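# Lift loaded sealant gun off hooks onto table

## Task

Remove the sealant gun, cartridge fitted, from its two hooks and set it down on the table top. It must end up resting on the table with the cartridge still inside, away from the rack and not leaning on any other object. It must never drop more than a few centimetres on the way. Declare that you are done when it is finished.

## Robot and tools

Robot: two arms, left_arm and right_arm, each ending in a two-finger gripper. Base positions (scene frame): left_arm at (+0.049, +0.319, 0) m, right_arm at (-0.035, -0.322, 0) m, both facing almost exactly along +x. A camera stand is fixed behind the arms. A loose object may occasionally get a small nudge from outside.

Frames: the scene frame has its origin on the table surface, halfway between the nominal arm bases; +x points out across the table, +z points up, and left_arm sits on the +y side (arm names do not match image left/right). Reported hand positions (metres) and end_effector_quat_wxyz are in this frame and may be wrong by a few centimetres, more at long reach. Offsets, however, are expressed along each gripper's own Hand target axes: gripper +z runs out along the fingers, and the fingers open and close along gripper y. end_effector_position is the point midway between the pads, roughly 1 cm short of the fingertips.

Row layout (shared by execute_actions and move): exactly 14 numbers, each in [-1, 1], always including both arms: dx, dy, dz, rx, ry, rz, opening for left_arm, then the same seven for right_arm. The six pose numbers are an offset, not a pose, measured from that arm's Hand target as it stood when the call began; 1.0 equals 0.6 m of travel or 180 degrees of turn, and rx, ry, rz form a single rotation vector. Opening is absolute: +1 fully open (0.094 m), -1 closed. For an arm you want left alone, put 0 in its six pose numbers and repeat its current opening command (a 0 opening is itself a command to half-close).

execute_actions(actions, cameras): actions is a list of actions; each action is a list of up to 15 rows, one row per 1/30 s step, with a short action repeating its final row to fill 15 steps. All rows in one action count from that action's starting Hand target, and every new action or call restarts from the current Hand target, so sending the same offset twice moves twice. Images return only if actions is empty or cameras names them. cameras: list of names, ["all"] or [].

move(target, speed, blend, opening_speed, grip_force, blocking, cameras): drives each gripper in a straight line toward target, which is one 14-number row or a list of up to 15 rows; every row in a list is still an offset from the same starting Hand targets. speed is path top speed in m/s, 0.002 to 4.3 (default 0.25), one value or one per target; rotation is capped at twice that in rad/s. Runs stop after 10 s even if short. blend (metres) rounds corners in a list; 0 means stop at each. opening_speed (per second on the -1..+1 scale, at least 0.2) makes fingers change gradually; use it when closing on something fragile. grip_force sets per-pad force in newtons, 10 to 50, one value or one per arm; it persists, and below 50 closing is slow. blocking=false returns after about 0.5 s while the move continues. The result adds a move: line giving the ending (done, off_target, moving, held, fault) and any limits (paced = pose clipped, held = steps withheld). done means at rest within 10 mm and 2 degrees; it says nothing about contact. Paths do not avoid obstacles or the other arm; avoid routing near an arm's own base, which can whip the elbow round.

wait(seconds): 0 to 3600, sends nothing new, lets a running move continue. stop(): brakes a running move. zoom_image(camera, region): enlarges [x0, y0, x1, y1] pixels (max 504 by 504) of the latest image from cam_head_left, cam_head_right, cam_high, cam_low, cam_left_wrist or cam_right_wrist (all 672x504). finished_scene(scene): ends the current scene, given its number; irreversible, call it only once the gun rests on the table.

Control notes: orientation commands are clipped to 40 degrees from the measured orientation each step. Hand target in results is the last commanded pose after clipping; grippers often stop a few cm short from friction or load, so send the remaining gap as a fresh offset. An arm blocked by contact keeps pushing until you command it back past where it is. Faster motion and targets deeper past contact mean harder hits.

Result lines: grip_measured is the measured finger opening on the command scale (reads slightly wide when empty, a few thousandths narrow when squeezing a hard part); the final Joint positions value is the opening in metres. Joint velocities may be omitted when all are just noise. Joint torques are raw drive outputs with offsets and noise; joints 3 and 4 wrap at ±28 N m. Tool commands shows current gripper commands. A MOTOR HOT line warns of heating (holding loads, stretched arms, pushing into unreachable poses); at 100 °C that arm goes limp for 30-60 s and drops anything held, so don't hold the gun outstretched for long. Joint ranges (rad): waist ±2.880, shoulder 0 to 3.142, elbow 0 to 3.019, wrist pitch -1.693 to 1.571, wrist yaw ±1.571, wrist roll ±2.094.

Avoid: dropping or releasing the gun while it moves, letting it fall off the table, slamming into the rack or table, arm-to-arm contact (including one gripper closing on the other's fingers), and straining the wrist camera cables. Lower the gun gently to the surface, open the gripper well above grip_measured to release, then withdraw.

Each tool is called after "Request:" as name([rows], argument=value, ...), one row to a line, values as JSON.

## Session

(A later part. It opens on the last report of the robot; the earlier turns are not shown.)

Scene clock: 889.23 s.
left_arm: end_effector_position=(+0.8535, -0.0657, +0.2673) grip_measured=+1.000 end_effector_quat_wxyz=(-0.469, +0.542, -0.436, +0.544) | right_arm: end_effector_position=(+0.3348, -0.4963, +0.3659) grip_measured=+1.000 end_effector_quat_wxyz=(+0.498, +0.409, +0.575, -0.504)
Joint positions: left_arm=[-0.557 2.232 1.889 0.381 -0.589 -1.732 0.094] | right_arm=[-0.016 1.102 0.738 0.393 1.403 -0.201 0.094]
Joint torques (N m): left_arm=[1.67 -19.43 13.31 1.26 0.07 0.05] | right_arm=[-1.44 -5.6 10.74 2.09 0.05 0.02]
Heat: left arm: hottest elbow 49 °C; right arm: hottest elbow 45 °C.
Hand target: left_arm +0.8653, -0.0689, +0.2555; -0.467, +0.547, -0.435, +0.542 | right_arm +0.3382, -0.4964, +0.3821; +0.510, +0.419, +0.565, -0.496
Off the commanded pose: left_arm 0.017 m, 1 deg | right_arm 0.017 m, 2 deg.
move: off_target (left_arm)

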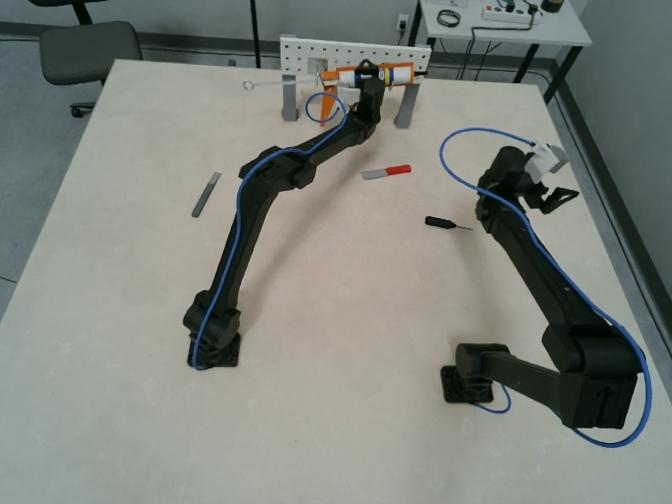

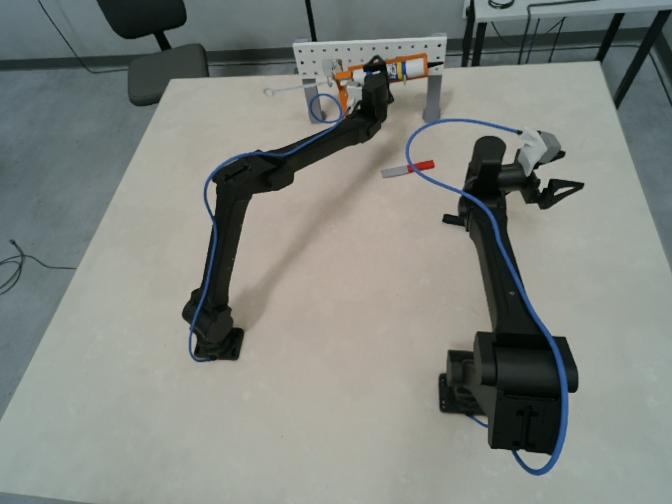

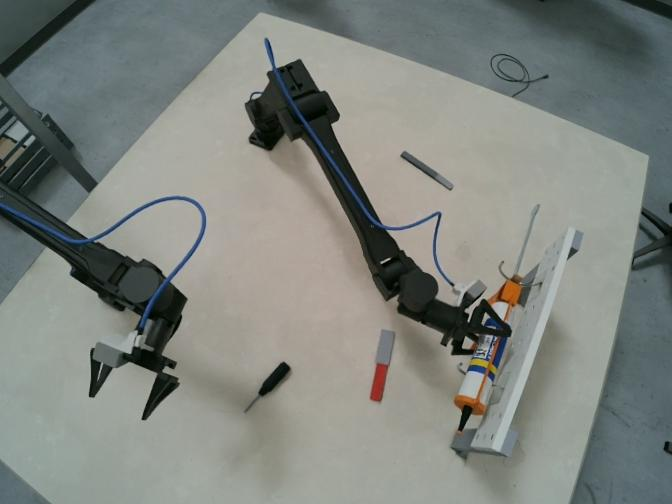

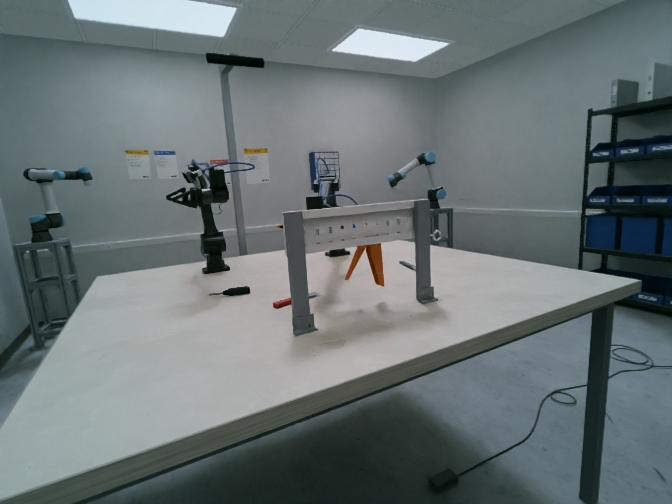

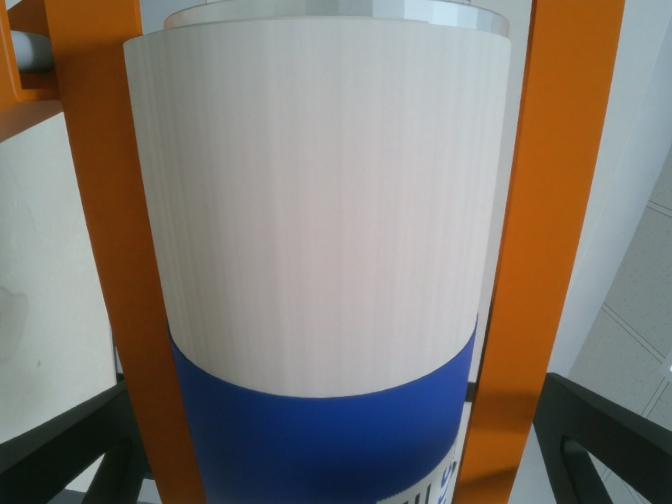

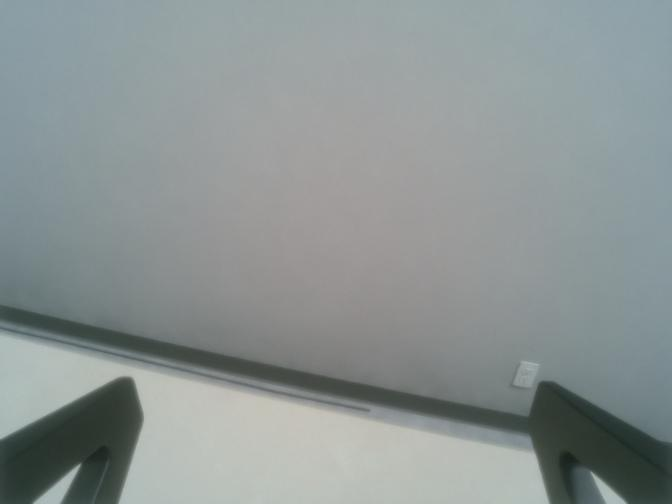

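Request:
zoom_image(camera="cam_head_left", region=[310, 40, 430, 140])

Request:
zoom_image(camera="cam_head_right", region=[320, 30, 440, 130])

Request:
zoom_image(camera="cam_high", region=[430, 250, 560, 430])

Request:
zoom_image(camera="cam_left_wrist", region=[0, 300, 672, 504])

Scaled by 4.200 from the camera's image (finer frame: 960x720).

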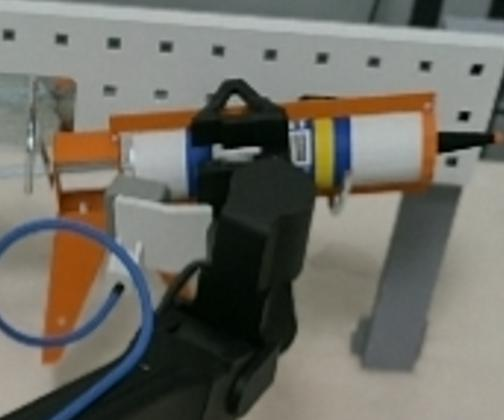

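Scaled by 4.200 from the camera's image (finer frame: 960x720).

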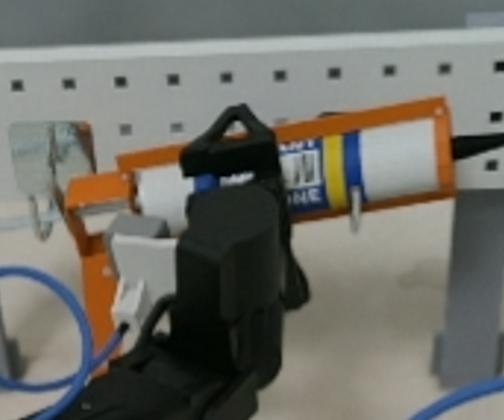

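Scaled by 2.800 from the camera's image (finer frame: 960x720).

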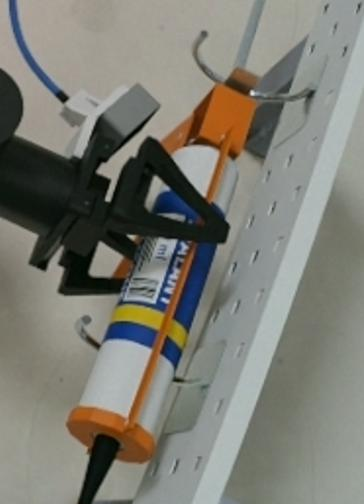

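Region (0, 300, 672, 504) is 672x204 pixels. A region can be at most 504 by 504 pixels.

Request:
move(target=[0, 0, 0, 0, 0, 0, 0.45, 0, 0, 0, 0, 0, 0, 1.0], opening_speed=0.4, cameras=["cam_head_right", "cam_high", "cam_left_wrist"])

Scene clock: 951.33 s.
left_arm: end_effector_position=(+0.8537, -0.0659, +0.2655) grip_measured=+0.680 end_effector_quat_wxyz=(-0.469, +0.543, -0.437, +0.543) | right_arm: end_effector_position=(+0.3348, -0.4963, +0.3659) grip_measured=+1.000 end_effector_quat_wxyz=(+0.498, +0.409, +0.575, -0.504)
Joint positions: left_arm=[-0.557 2.234 1.889 0.379 -0.588 -1.732 0.079] | right_arm=[-0.016 1.102 0.738 0.393 1.403 -0.201 0.094]
Joint torques (N m): left_arm=[1.67 -19.43 13.37 1.33 0.04 0.06] | right_arm=[-1.55 -5.89 10.82 2.14 0.06 0.03]
Heat: left arm: hottest elbow 52 °C; right arm: hottest elbow 46 °C.
Hand target: left_arm +0.8653, -0.0688, +0.2556; -0.467, +0.547, -0.435, +0.541 | right_arm +0.3382, -0.4964, +0.3821; +0.510, +0.419, +0.565, -0.496
Off the commanded pose: left_arm 0.016 m, 1 deg | right_arm 0.017 m, 2 deg.
move: done

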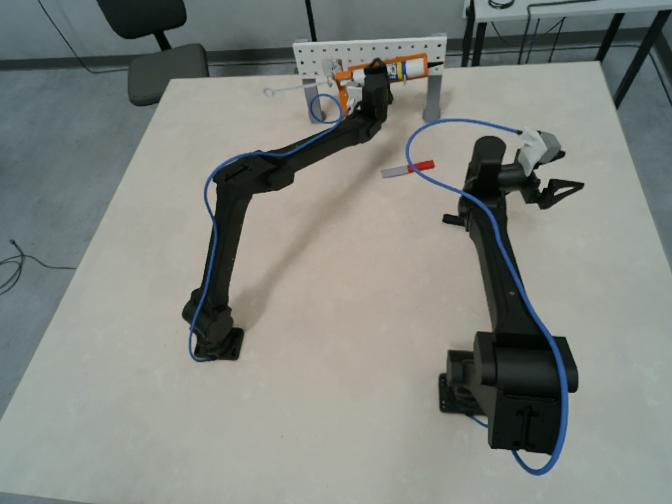

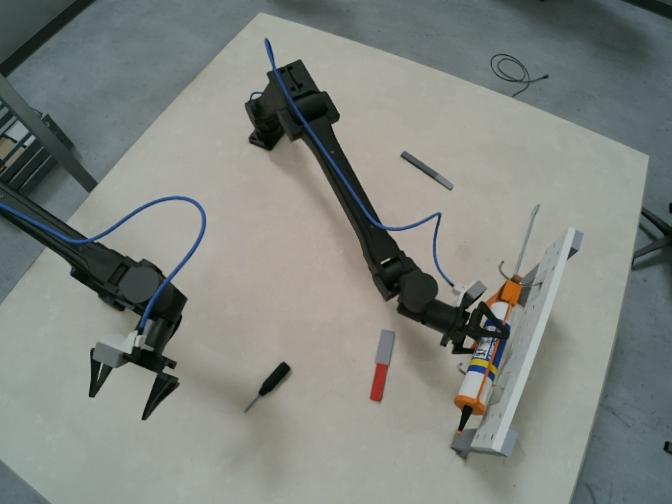

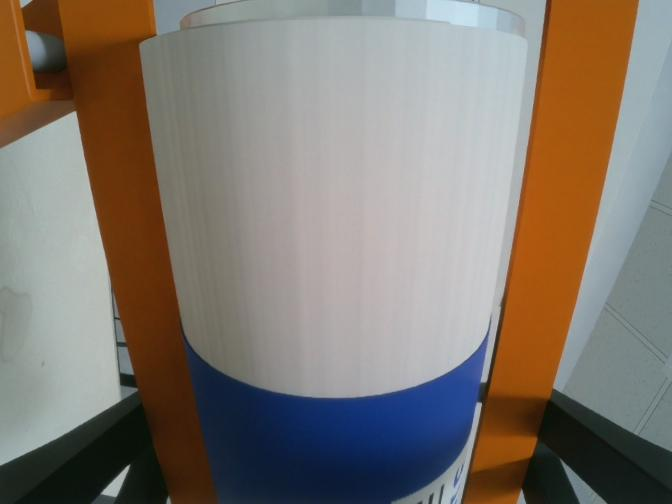

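Request:
move(target=[0.0124, -0.0654, 0.0015, 0, 0, 0, 0.4, 0, 0, 0, 0, 0, 0, 1.0], speed=0.08, cameras=["cam_head_left", "cam_head_right", "cam_high", "cam_low", "cam_left_wrist"])

Scene clock: 990.17 s.
left_arm: end_effector_position=(+0.8568, -0.0666, +0.2656) grip_measured=+0.680 end_effector_quat_wxyz=(-0.462, +0.555, -0.445, +0.530) | right_arm: end_effector_position=(+0.3348, -0.4963, +0.3659) grip_measured=+1.000 end_effector_quat_wxyz=(+0.498, +0.409, +0.575, -0.504)
Joint positions: left_arm=[-0.557 2.234 1.918 0.303 -0.595 -1.756 0.079] | right_arm=[-0.016 1.102 0.738 0.393 1.403 -0.201 0.094]
Joint torques (N m): left_arm=[1.67 -22.3 14.27 1.31 0.27 0.29] | right_arm=[-1.38 -5.77 10.76 1.98 0.03 0.04]
Heat: left arm: hottest elbow 53 °C; right arm: hottest elbow 46 °C.
Hand target: left_arm +0.8653, -0.0688, +0.2956; -0.467, +0.547, -0.435, +0.542 | right_arm +0.3382, -0.4964, +0.3821; +0.510, +0.419, +0.565, -0.496
Off the commanded pose: left_arm 0.031 m, 2 deg | right_arm 0.017 m, 2 deg.
move: off_target (left_arm)

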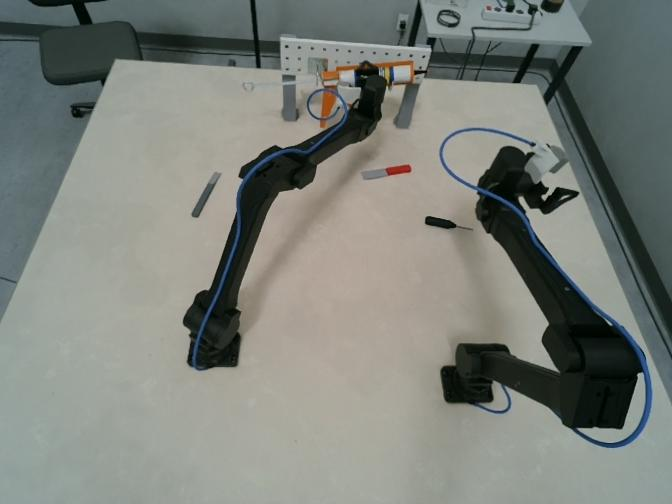

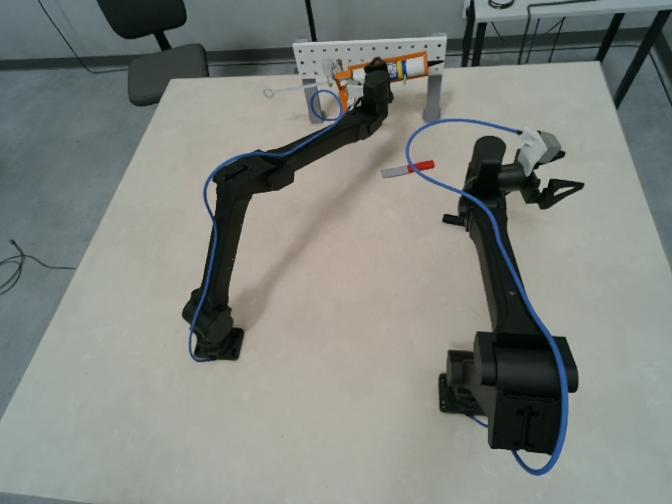

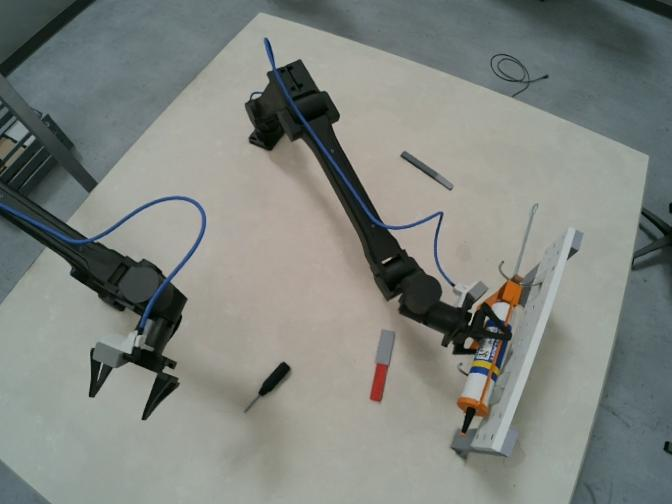

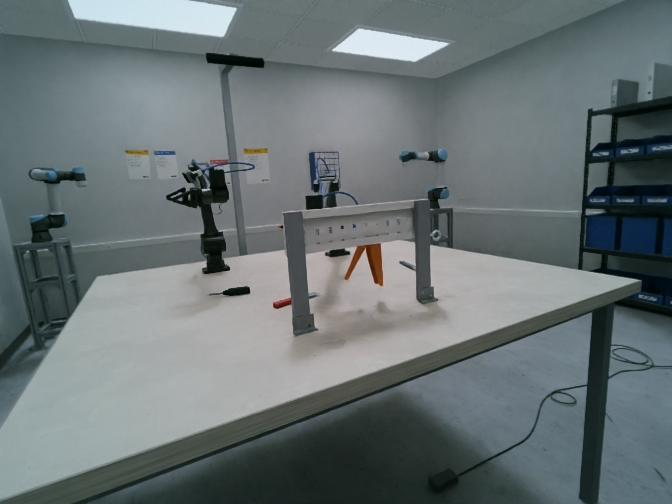

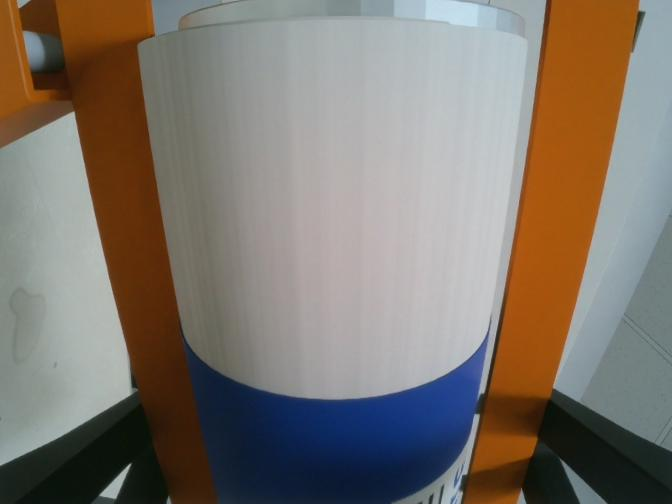

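Request:
zoom_image(camera="cam_high", region=[430, 190, 590, 450])

Request:
zoom_image(camera="cam_head_left", region=[310, 40, 430, 140])

Request:
zoom_image(camera="cam_head_right", region=[320, 30, 440, 130])

Scaled by 1.938 from the camera's image (finer frame: 960x720).

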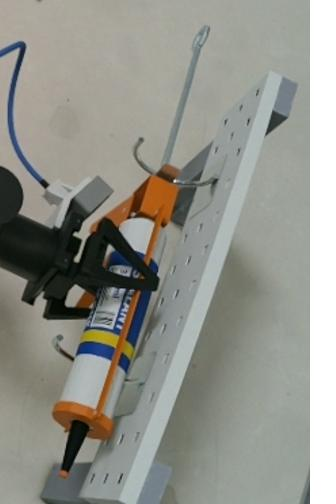

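Scaled by 4.200 from the camera's image (finer frame: 960x720).

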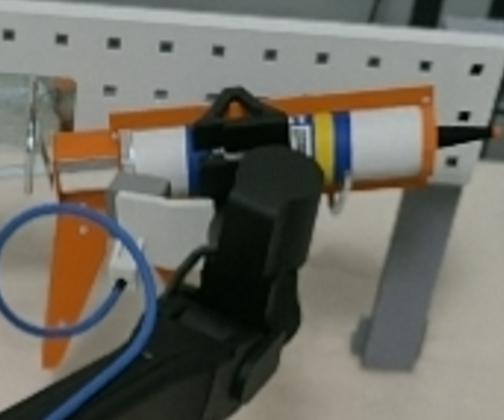

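Scaled by 4.200 from the camera's image (finer frame: 960x720).

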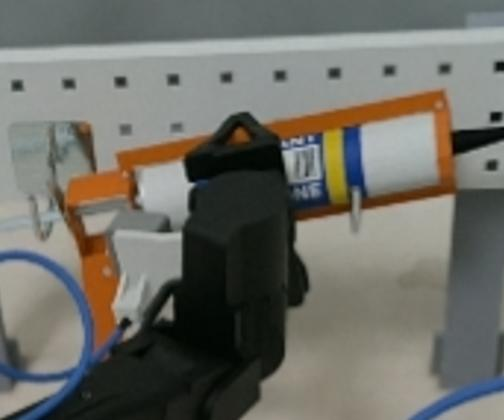

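Request:
move(target=[0.0093, -0.0491, 0.0011, 0, 0, 0, 0.4, 0, 0, 0, 0, 0, 0, 1.0], speed=0.08, cameras=["cam_head_left", "cam_head_right", "cam_high", "cam_low", "cam_left_wrist"])

Scene clock: 1024.63 s.
left_arm: end_effector_position=(+0.8588, -0.0673, +0.2667) grip_measured=+0.680 end_effector_quat_wxyz=(-0.456, +0.563, -0.451, +0.521) | right_arm: end_effector_position=(+0.3348, -0.4963, +0.3659) grip_measured=+1.000 end_effector_quat_wxyz=(+0.498, +0.409, +0.575, -0.504)
Joint positions: left_arm=[-0.556 2.232 1.941 0.242 -0.596 -1.774 0.079] | right_arm=[-0.016 1.102 0.738 0.393 1.403 -0.201 0.094]
Joint torques (N m): left_arm=[1.61 -24.29 14.94 1.4 0.27 0.47] | right_arm=[-1.61 -5.54 10.74 2.09 0.05 0.01]
Heat: left arm: hottest elbow 54 °C; right arm: hottest elbow 46 °C.
Hand target: left_arm +0.8653, -0.0688, +0.3256; -0.467, +0.547, -0.435, +0.541 | right_arm +0.3382, -0.4964, +0.3821; +0.510, +0.419, +0.565, -0.496
Off the commanded pose: left_arm 0.059 m, 4 deg | right_arm 0.017 m, 2 deg.
move: off_target (left_arm)

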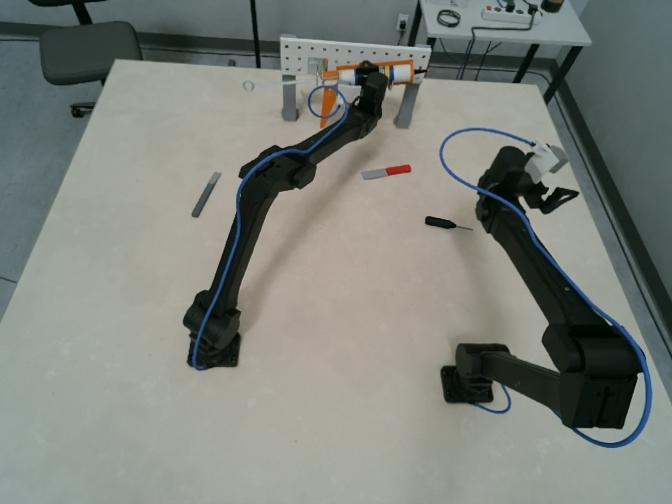

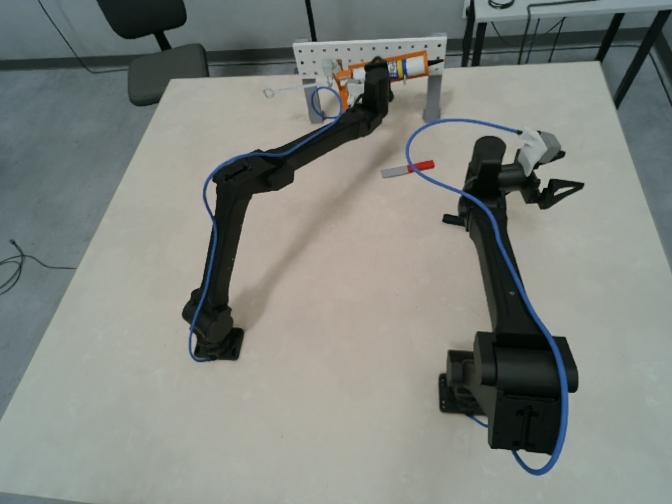

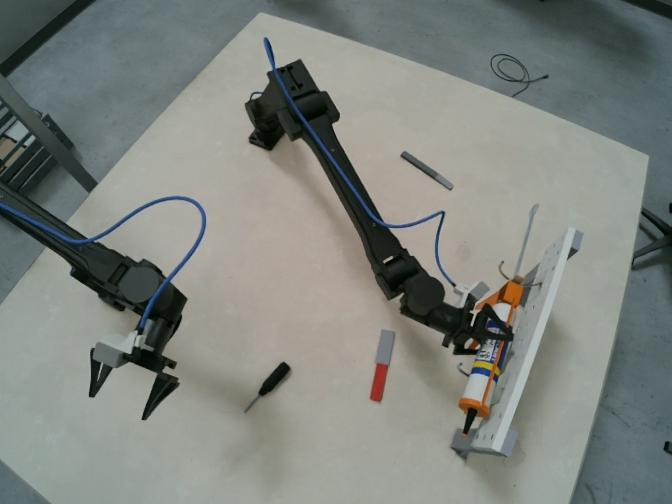

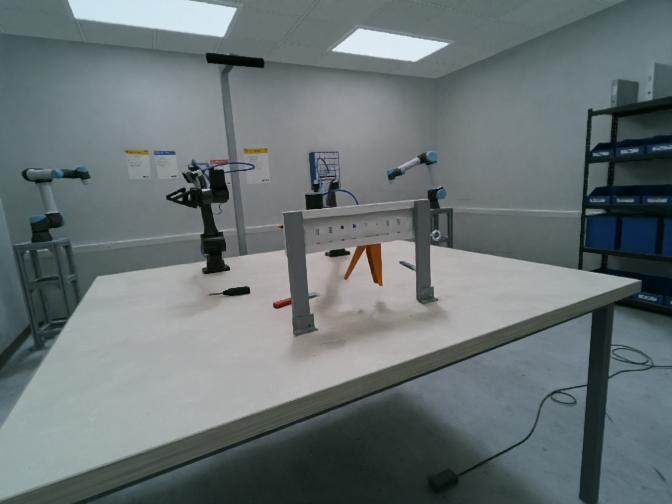

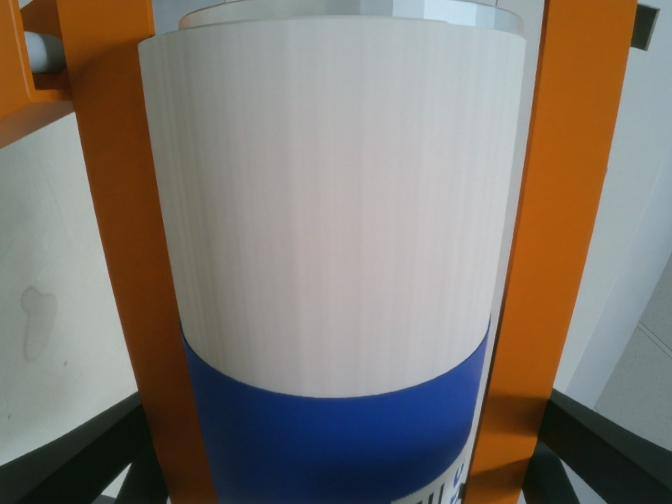

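Request:
zoom_image(camera="cam_high", region=[430, 190, 590, 450])

Request:
zoom_image(camera="cam_head_left", region=[310, 40, 430, 140])

Request:
zoom_image(camera="cam_low", region=[270, 180, 460, 330])

Scaled by 1.938 from the camera's image (finer frame: 960x720).

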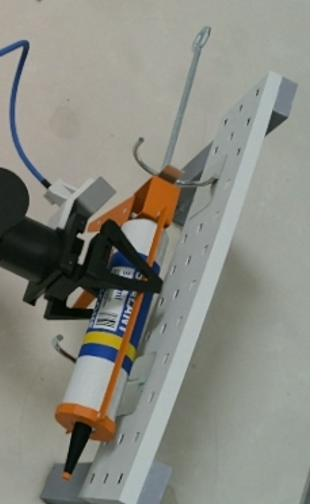

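Scaled by 4.200 from the camera's image (finer frame: 960x720).

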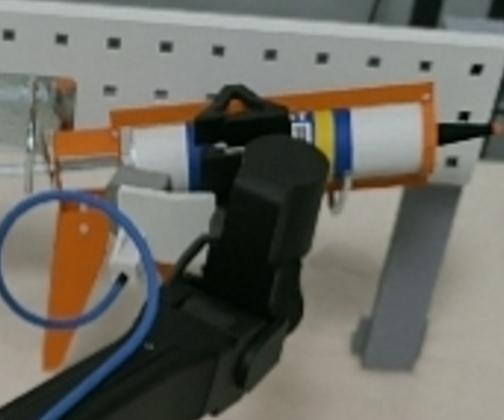

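Scaled by 2.653 from the camera's image (finer frame: 960x720).

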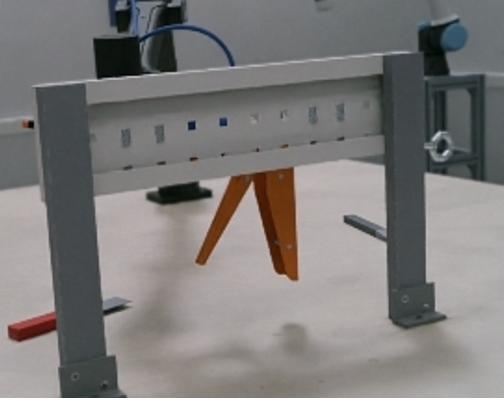

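Request:
move(target=[0.0133, -0.0742, -0.0149, 0.0167, 0, 0, 0.4, 0, 0, 0, 0, 0, 0, 1.0], speed=0.08, cameras=["cam_head_left", "cam_high", "cam_low", "cam_left_wrist"])

Scene clock: 1165.27 s.
left_arm: end_effector_position=(+0.8584, -0.0660, +0.2690) grip_measured=+0.680 end_effector_quat_wxyz=(-0.458, +0.564, -0.449, +0.520) | right_arm: end_effector_position=(+0.3348, -0.4963, +0.3659) grip_measured=+1.000 end_effector_quat_wxyz=(+0.498, +0.409, +0.575, -0.504)
Joint positions: left_arm=[-0.556 2.23 1.941 0.242 -0.603 -1.774 0.079] | right_arm=[-0.016 1.102 0.738 0.393 1.403 -0.201 0.094]
Joint torques (N m): left_arm=[0.91 -27.16 15.16 1.99 -0.25 0.8] | right_arm=[-1.38 -5.48 10.71 2.03 0.06 0.01]
Heat: left arm: hottest elbow 57 °C; right arm: hottest elbow 47 °C.
Hand target: left_arm +0.8553, -0.0688, +0.3704; -0.481, +0.534, -0.421, +0.553 | right_arm +0.3382, -0.4964, +0.3821; +0.510, +0.419, +0.565, -0.496
Off the commanded pose: left_arm 0.102 m, 7 deg | right_arm 0.017 m, 2 deg.
move: off_target (left_arm)

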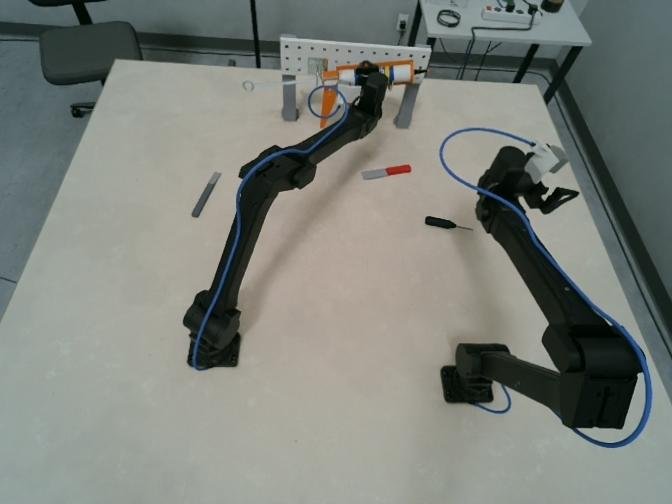

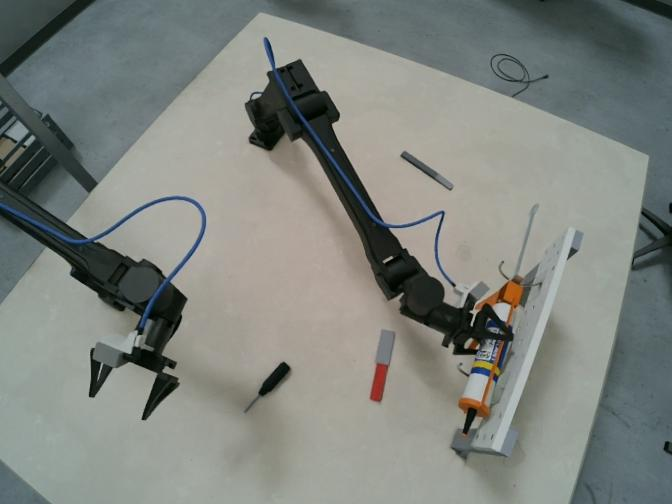

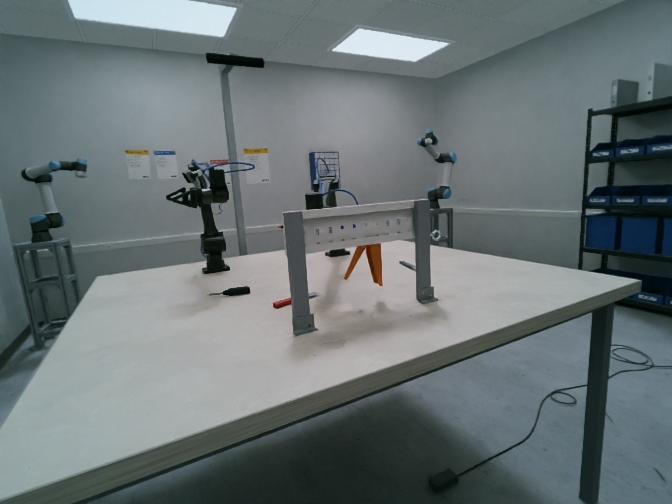

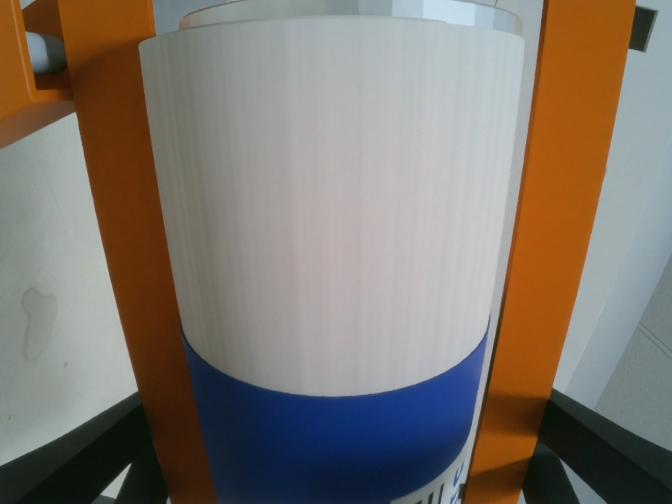

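Request:
move(target=[-0.0167, 0.0790, -0.0395, 0, 0, 0, 0.4, 0, 0, 0, 0, 0, 0, 1.0], speed=0.08, cameras=["cam_head_left", "cam_high", "cam_left_wrist"])

Scene clock: 1225.67 s.
left_arm: end_effector_position=(+0.8497, -0.0611, +0.2659) grip_measured=+0.680 end_effector_quat_wxyz=(-0.470, +0.554, -0.438, +0.530) | right_arm: end_effector_position=(+0.3348, -0.4963, +0.3659) grip_measured=+1.000 end_effector_quat_wxyz=(+0.498, +0.409, +0.575, -0.504)
Joint positions: left_arm=[-0.558 2.216 1.877 0.344 -0.612 -1.745 0.079] | right_arm=[-0.016 1.102 0.738 0.393 1.403 -0.201 0.094]
Joint torques (N m): left_arm=[-0.09 -25.64 9.88 2.99 -0.32 0.53] | right_arm=[-1.55 -5.66 10.7 2.14 0.05 0.03]
Heat: left arm: hottest elbow 58 °C; right arm: hottest elbow 47 °C.
Hand target: left_arm +0.8353, -0.0687, +0.3202; -0.481, +0.534, -0.421, +0.553 | right_arm +0.3382, -0.4964, +0.3821; +0.510, +0.419, +0.565, -0.496
Off the commanded pose: left_arm 0.057 m, 4 deg | right_arm 0.017 m, 2 deg.
move: off_target (left_arm)

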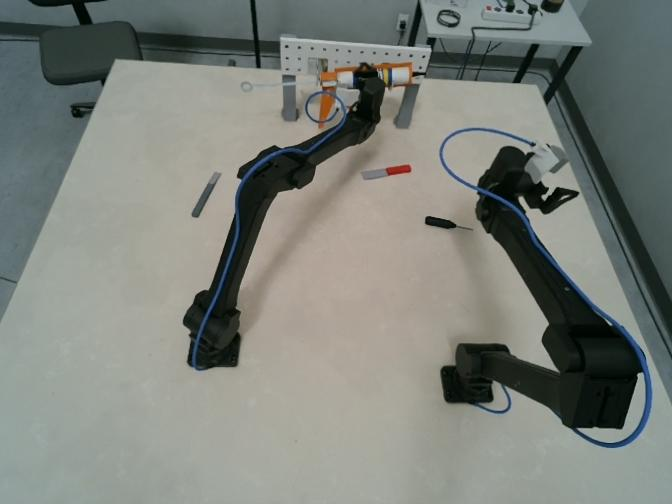

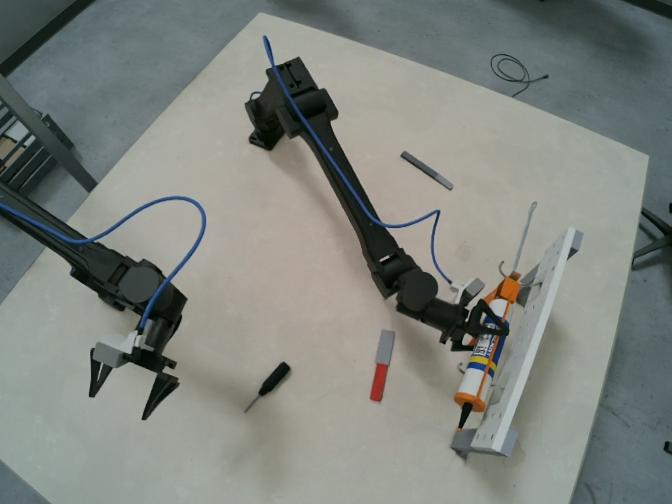

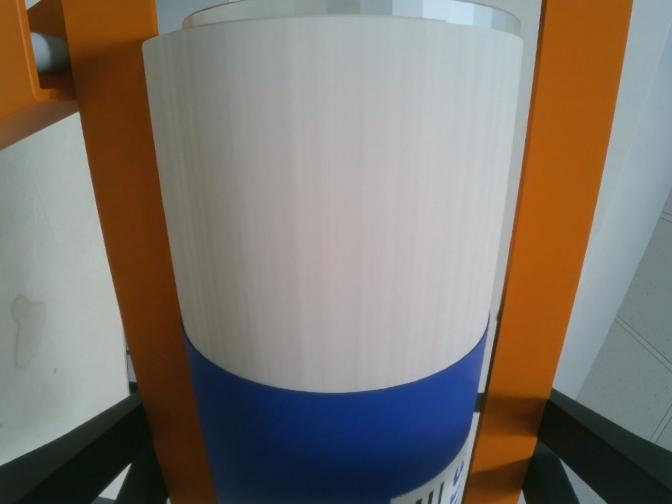

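Request:
zoom_image(camera="cam_high", region=[430, 190, 590, 450])

Request:
zoom_image(camera="cam_high", region=[460, 240, 560, 340])

Request:
zoom_image(camera="cam_head_left", region=[310, 40, 430, 140])

Scaled by 1.938 from the camera's image (finer frame: 960x720).

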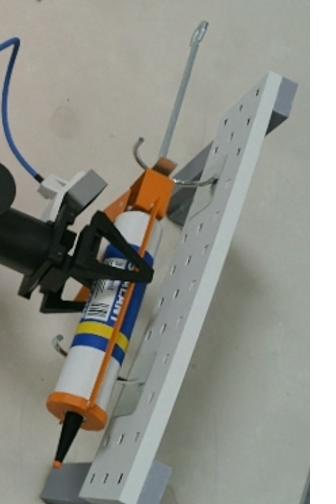

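Scaled by 5.040 from the camera's image (finer frame: 960x720).

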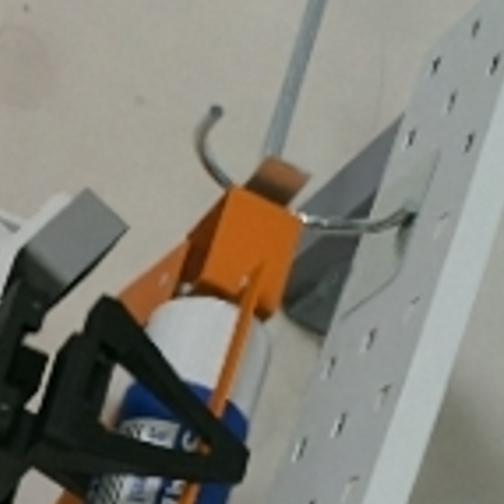

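Scaled by 4.200 from the camera's image (finer frame: 960x720).

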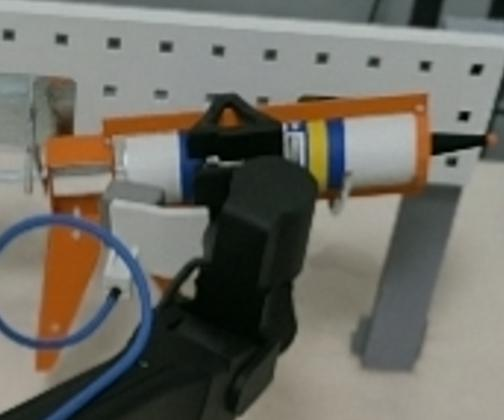

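Request:
move(target=[0.0247, -0.1306, 0.0100, 0.0222, 0, 0, 0.4, 0, 0, 0, 0, 0, 0, 1.0], speed=0.1, cameras=["cam_head_left", "cam_high", "cam_left_wrist"])

Scene clock: 1266.73 s.
left_arm: end_effector_position=(+0.8471, -0.0602, +0.2710) grip_measured=+0.680 end_effector_quat_wxyz=(-0.476, +0.556, -0.436, +0.525) | right_arm: end_effector_position=(+0.3348, -0.4963, +0.3659) grip_measured=+1.000 end_effector_quat_wxyz=(+0.498, +0.409, +0.575, -0.504)
Joint positions: left_arm=[-0.562 2.208 1.877 0.335 -0.631 -1.738 0.079] | right_arm=[-0.016 1.102 0.738 0.393 1.403 -0.201 0.094]
Joint torques (N m): left_arm=[-0.03 -28.86 15.25 2.09 -0.11 0.94] | right_arm=[-1.73 -5.6 10.7 2.13 0.07 0.02]
Heat: left arm: hottest shoulder 53 °C; right arm: hottest elbow 47 °C.
Hand target: left_arm +0.8353, -0.0688, +0.4003; -0.500, +0.517, -0.402, +0.567 | right_arm +0.3382, -0.4964, +0.3821; +0.510, +0.419, +0.565, -0.496
Off the commanded pose: left_arm 0.130 m, 8 deg | right_arm 0.017 m, 2 deg.
move: off_target (left_arm)

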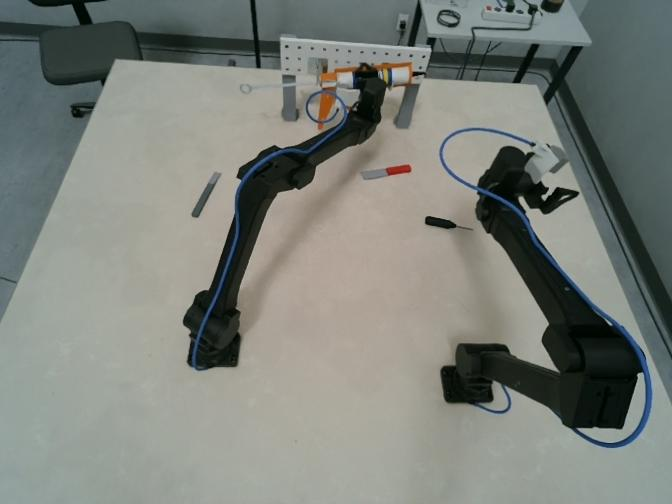

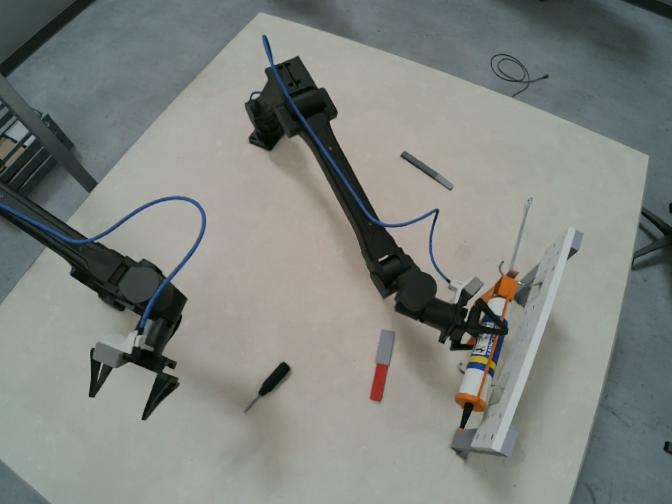

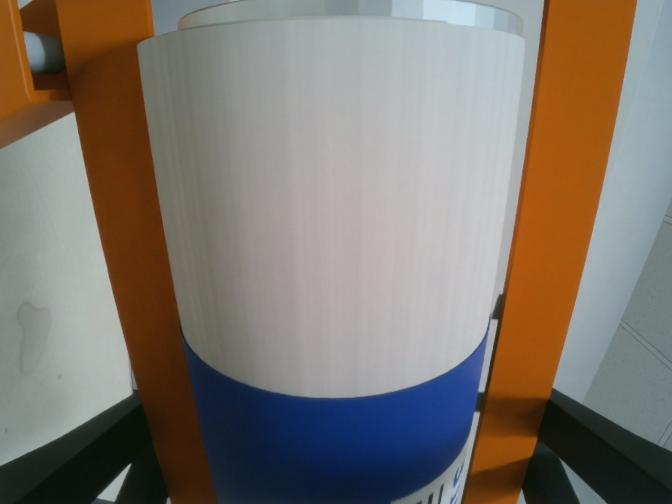

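Request:
move(target=[0.0154, -0.0816, 0.0063, 0.0111, 0, 0, 0.4, 0, 0, 0, 0, 0, 0, 1.0], speed=0.1, cameras=["cam_head_left", "cam_high", "cam_left_wrist"])

Scene clock: 1277.33 s.
left_arm: end_effector_position=(+0.8419, -0.0631, +0.2784) grip_measured=+0.680 end_effector_quat_wxyz=(-0.484, +0.550, -0.452, +0.509) | right_arm: end_effector_position=(+0.3348, -0.4963, +0.3659) grip_measured=+1.000 end_effector_quat_wxyz=(+0.498, +0.409, +0.575, -0.504)
Joint positions: left_arm=[-0.569 2.189 1.877 0.296 -0.639 -1.702 0.079] | right_arm=[-0.016 1.102 0.738 0.393 1.403 -0.201 0.094]
Joint torques (N m): left_arm=[0.38 -30.45 17.63 2.55 -0.08 0.85] | right_arm=[-1.67 -5.77 10.73 2.1 0.04 0.04]
Heat: left arm: hottest shoulder 55 °C; right arm: hottest elbow 47 °C.
Hand target: left_arm +0.8320, -0.0689, +0.4499; -0.509, +0.509, -0.392, +0.574 | right_arm +0.3382, -0.4964, +0.3821; +0.510, +0.419, +0.565, -0.496
Off the commanded pose: left_arm 0.172 m, 12 deg | right_arm 0.017 m, 2 deg.
move: off_target (left_arm)

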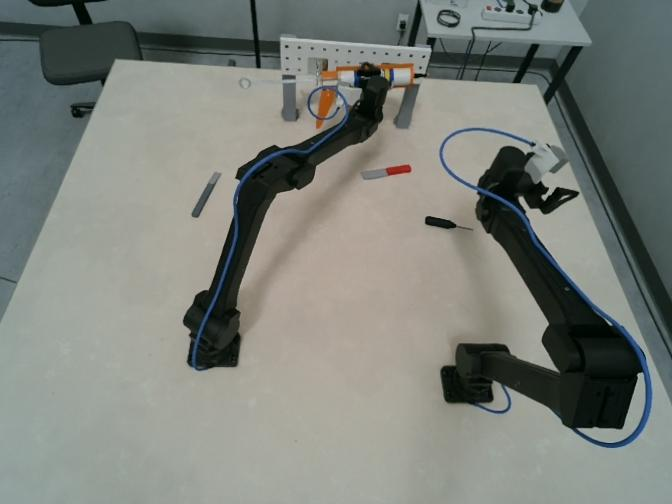

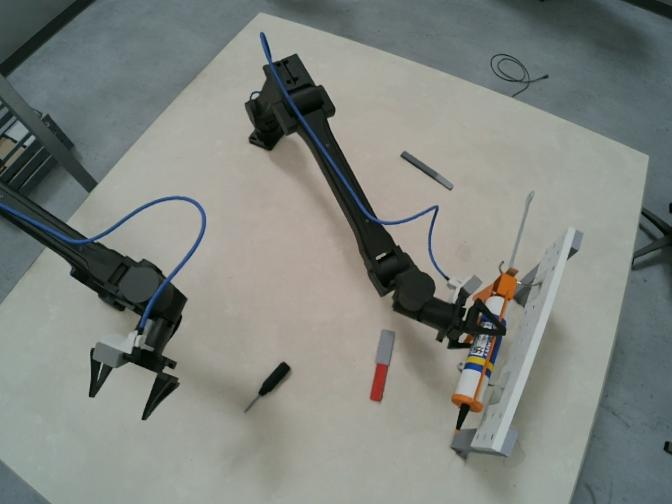

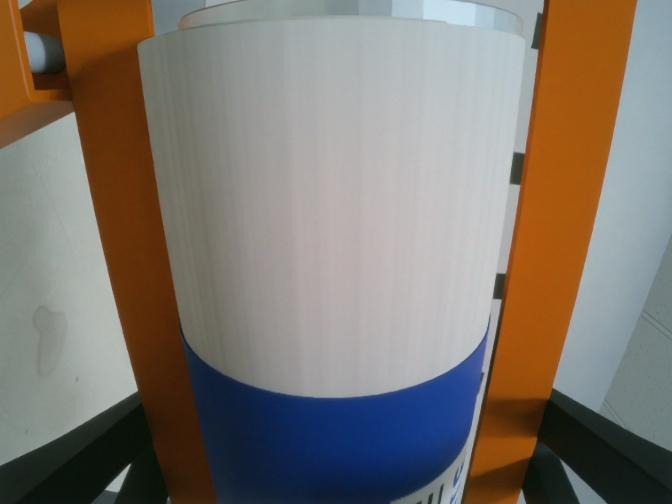

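Request:
move(target=[0.0042, -0.0107, 0.0323, 0, 0, 0, 0.4, 0, 0, 0, 0, 0, 0, 1.0], speed=0.1, cameras=["cam_head_left", "cam_high", "cam_left_wrist"])

Scene clock: 1303.30 s.
left_arm: end_effector_position=(+0.8478, -0.0687, +0.3092) grip_measured=+0.680 end_effector_quat_wxyz=(-0.483, +0.545, -0.451, +0.516) | right_arm: end_effector_position=(+0.3348, -0.4963, +0.3659) grip_measured=+1.000 end_effector_quat_wxyz=(+0.498, +0.409, +0.575, -0.504)
Joint positions: left_arm=[-0.569 2.187 1.946 0.241 -0.628 -1.698 0.079] | right_arm=[-0.016 1.102 0.738 0.393 1.403 -0.201 0.094]
Joint torques (N m): left_arm=[1.32 -28.16 19.23 2.65 -0.01 0.8] | right_arm=[-1.55 -5.66 10.74 2.1 0.06 0.03]
Heat: left arm: hottest shoulder 61 °C; right arm: hottest elbow 47 °C.
Hand target: left_arm +0.8499, -0.0689, +0.4604; -0.509, +0.509, -0.391, +0.574 | right_arm +0.3382, -0.4964, +0.3821; +0.510, +0.419, +0.565, -0.496
Off the commanded pose: left_arm 0.151 m, 11 deg | right_arm 0.017 m, 2 deg.
move: off_target (left_arm)

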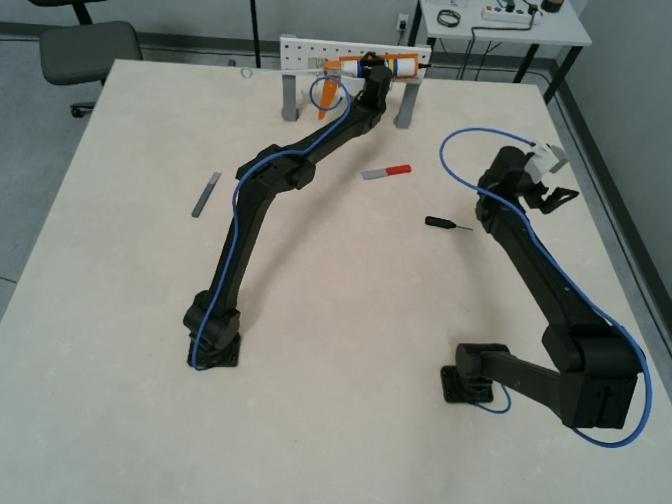

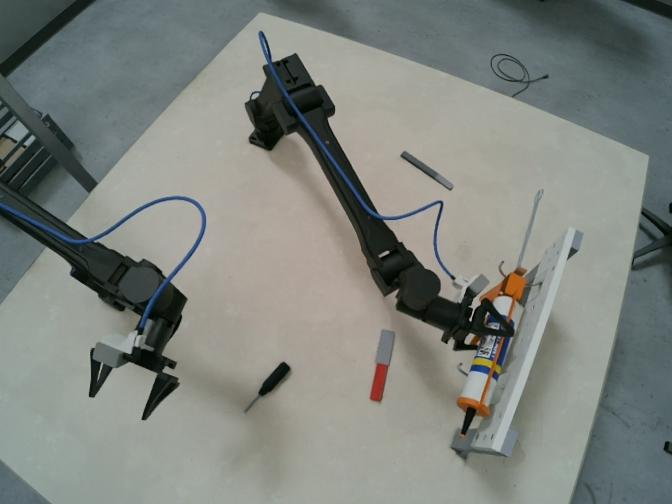

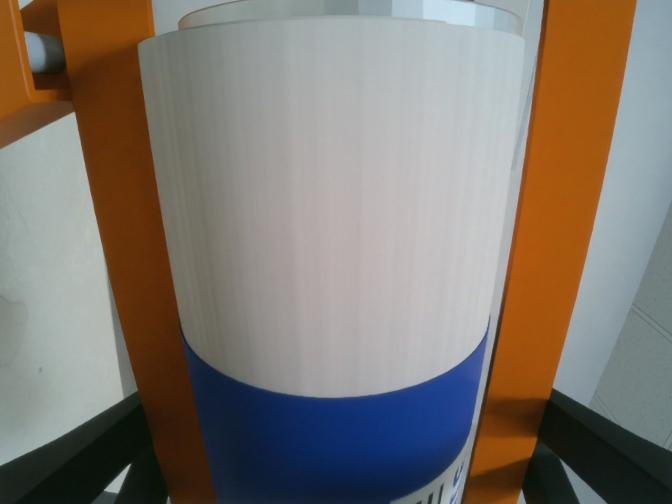

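Request:
zoom_image(camera="cam_head_left", region=[300, 30, 440, 150])

Request:
zoom_image(camera="cam_high", region=[430, 180, 590, 450])

Scaled by 3.600 from the camera's image (finer frame: 960x720).

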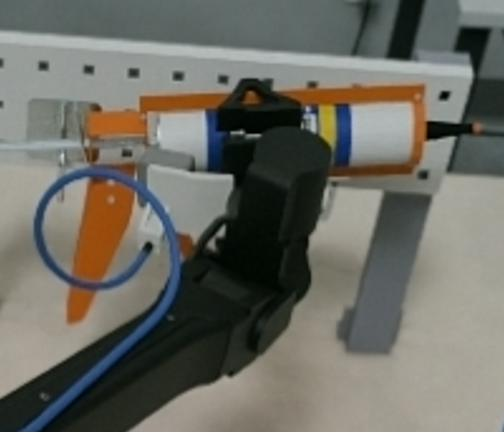

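Scaled by 1.867 from the camera's image (finer frame: 960x720).

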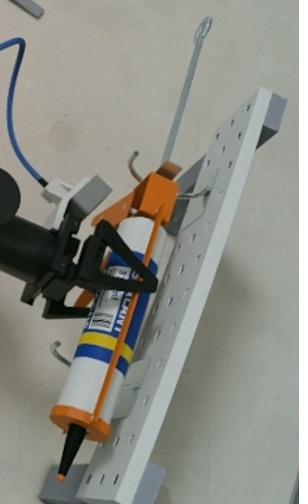

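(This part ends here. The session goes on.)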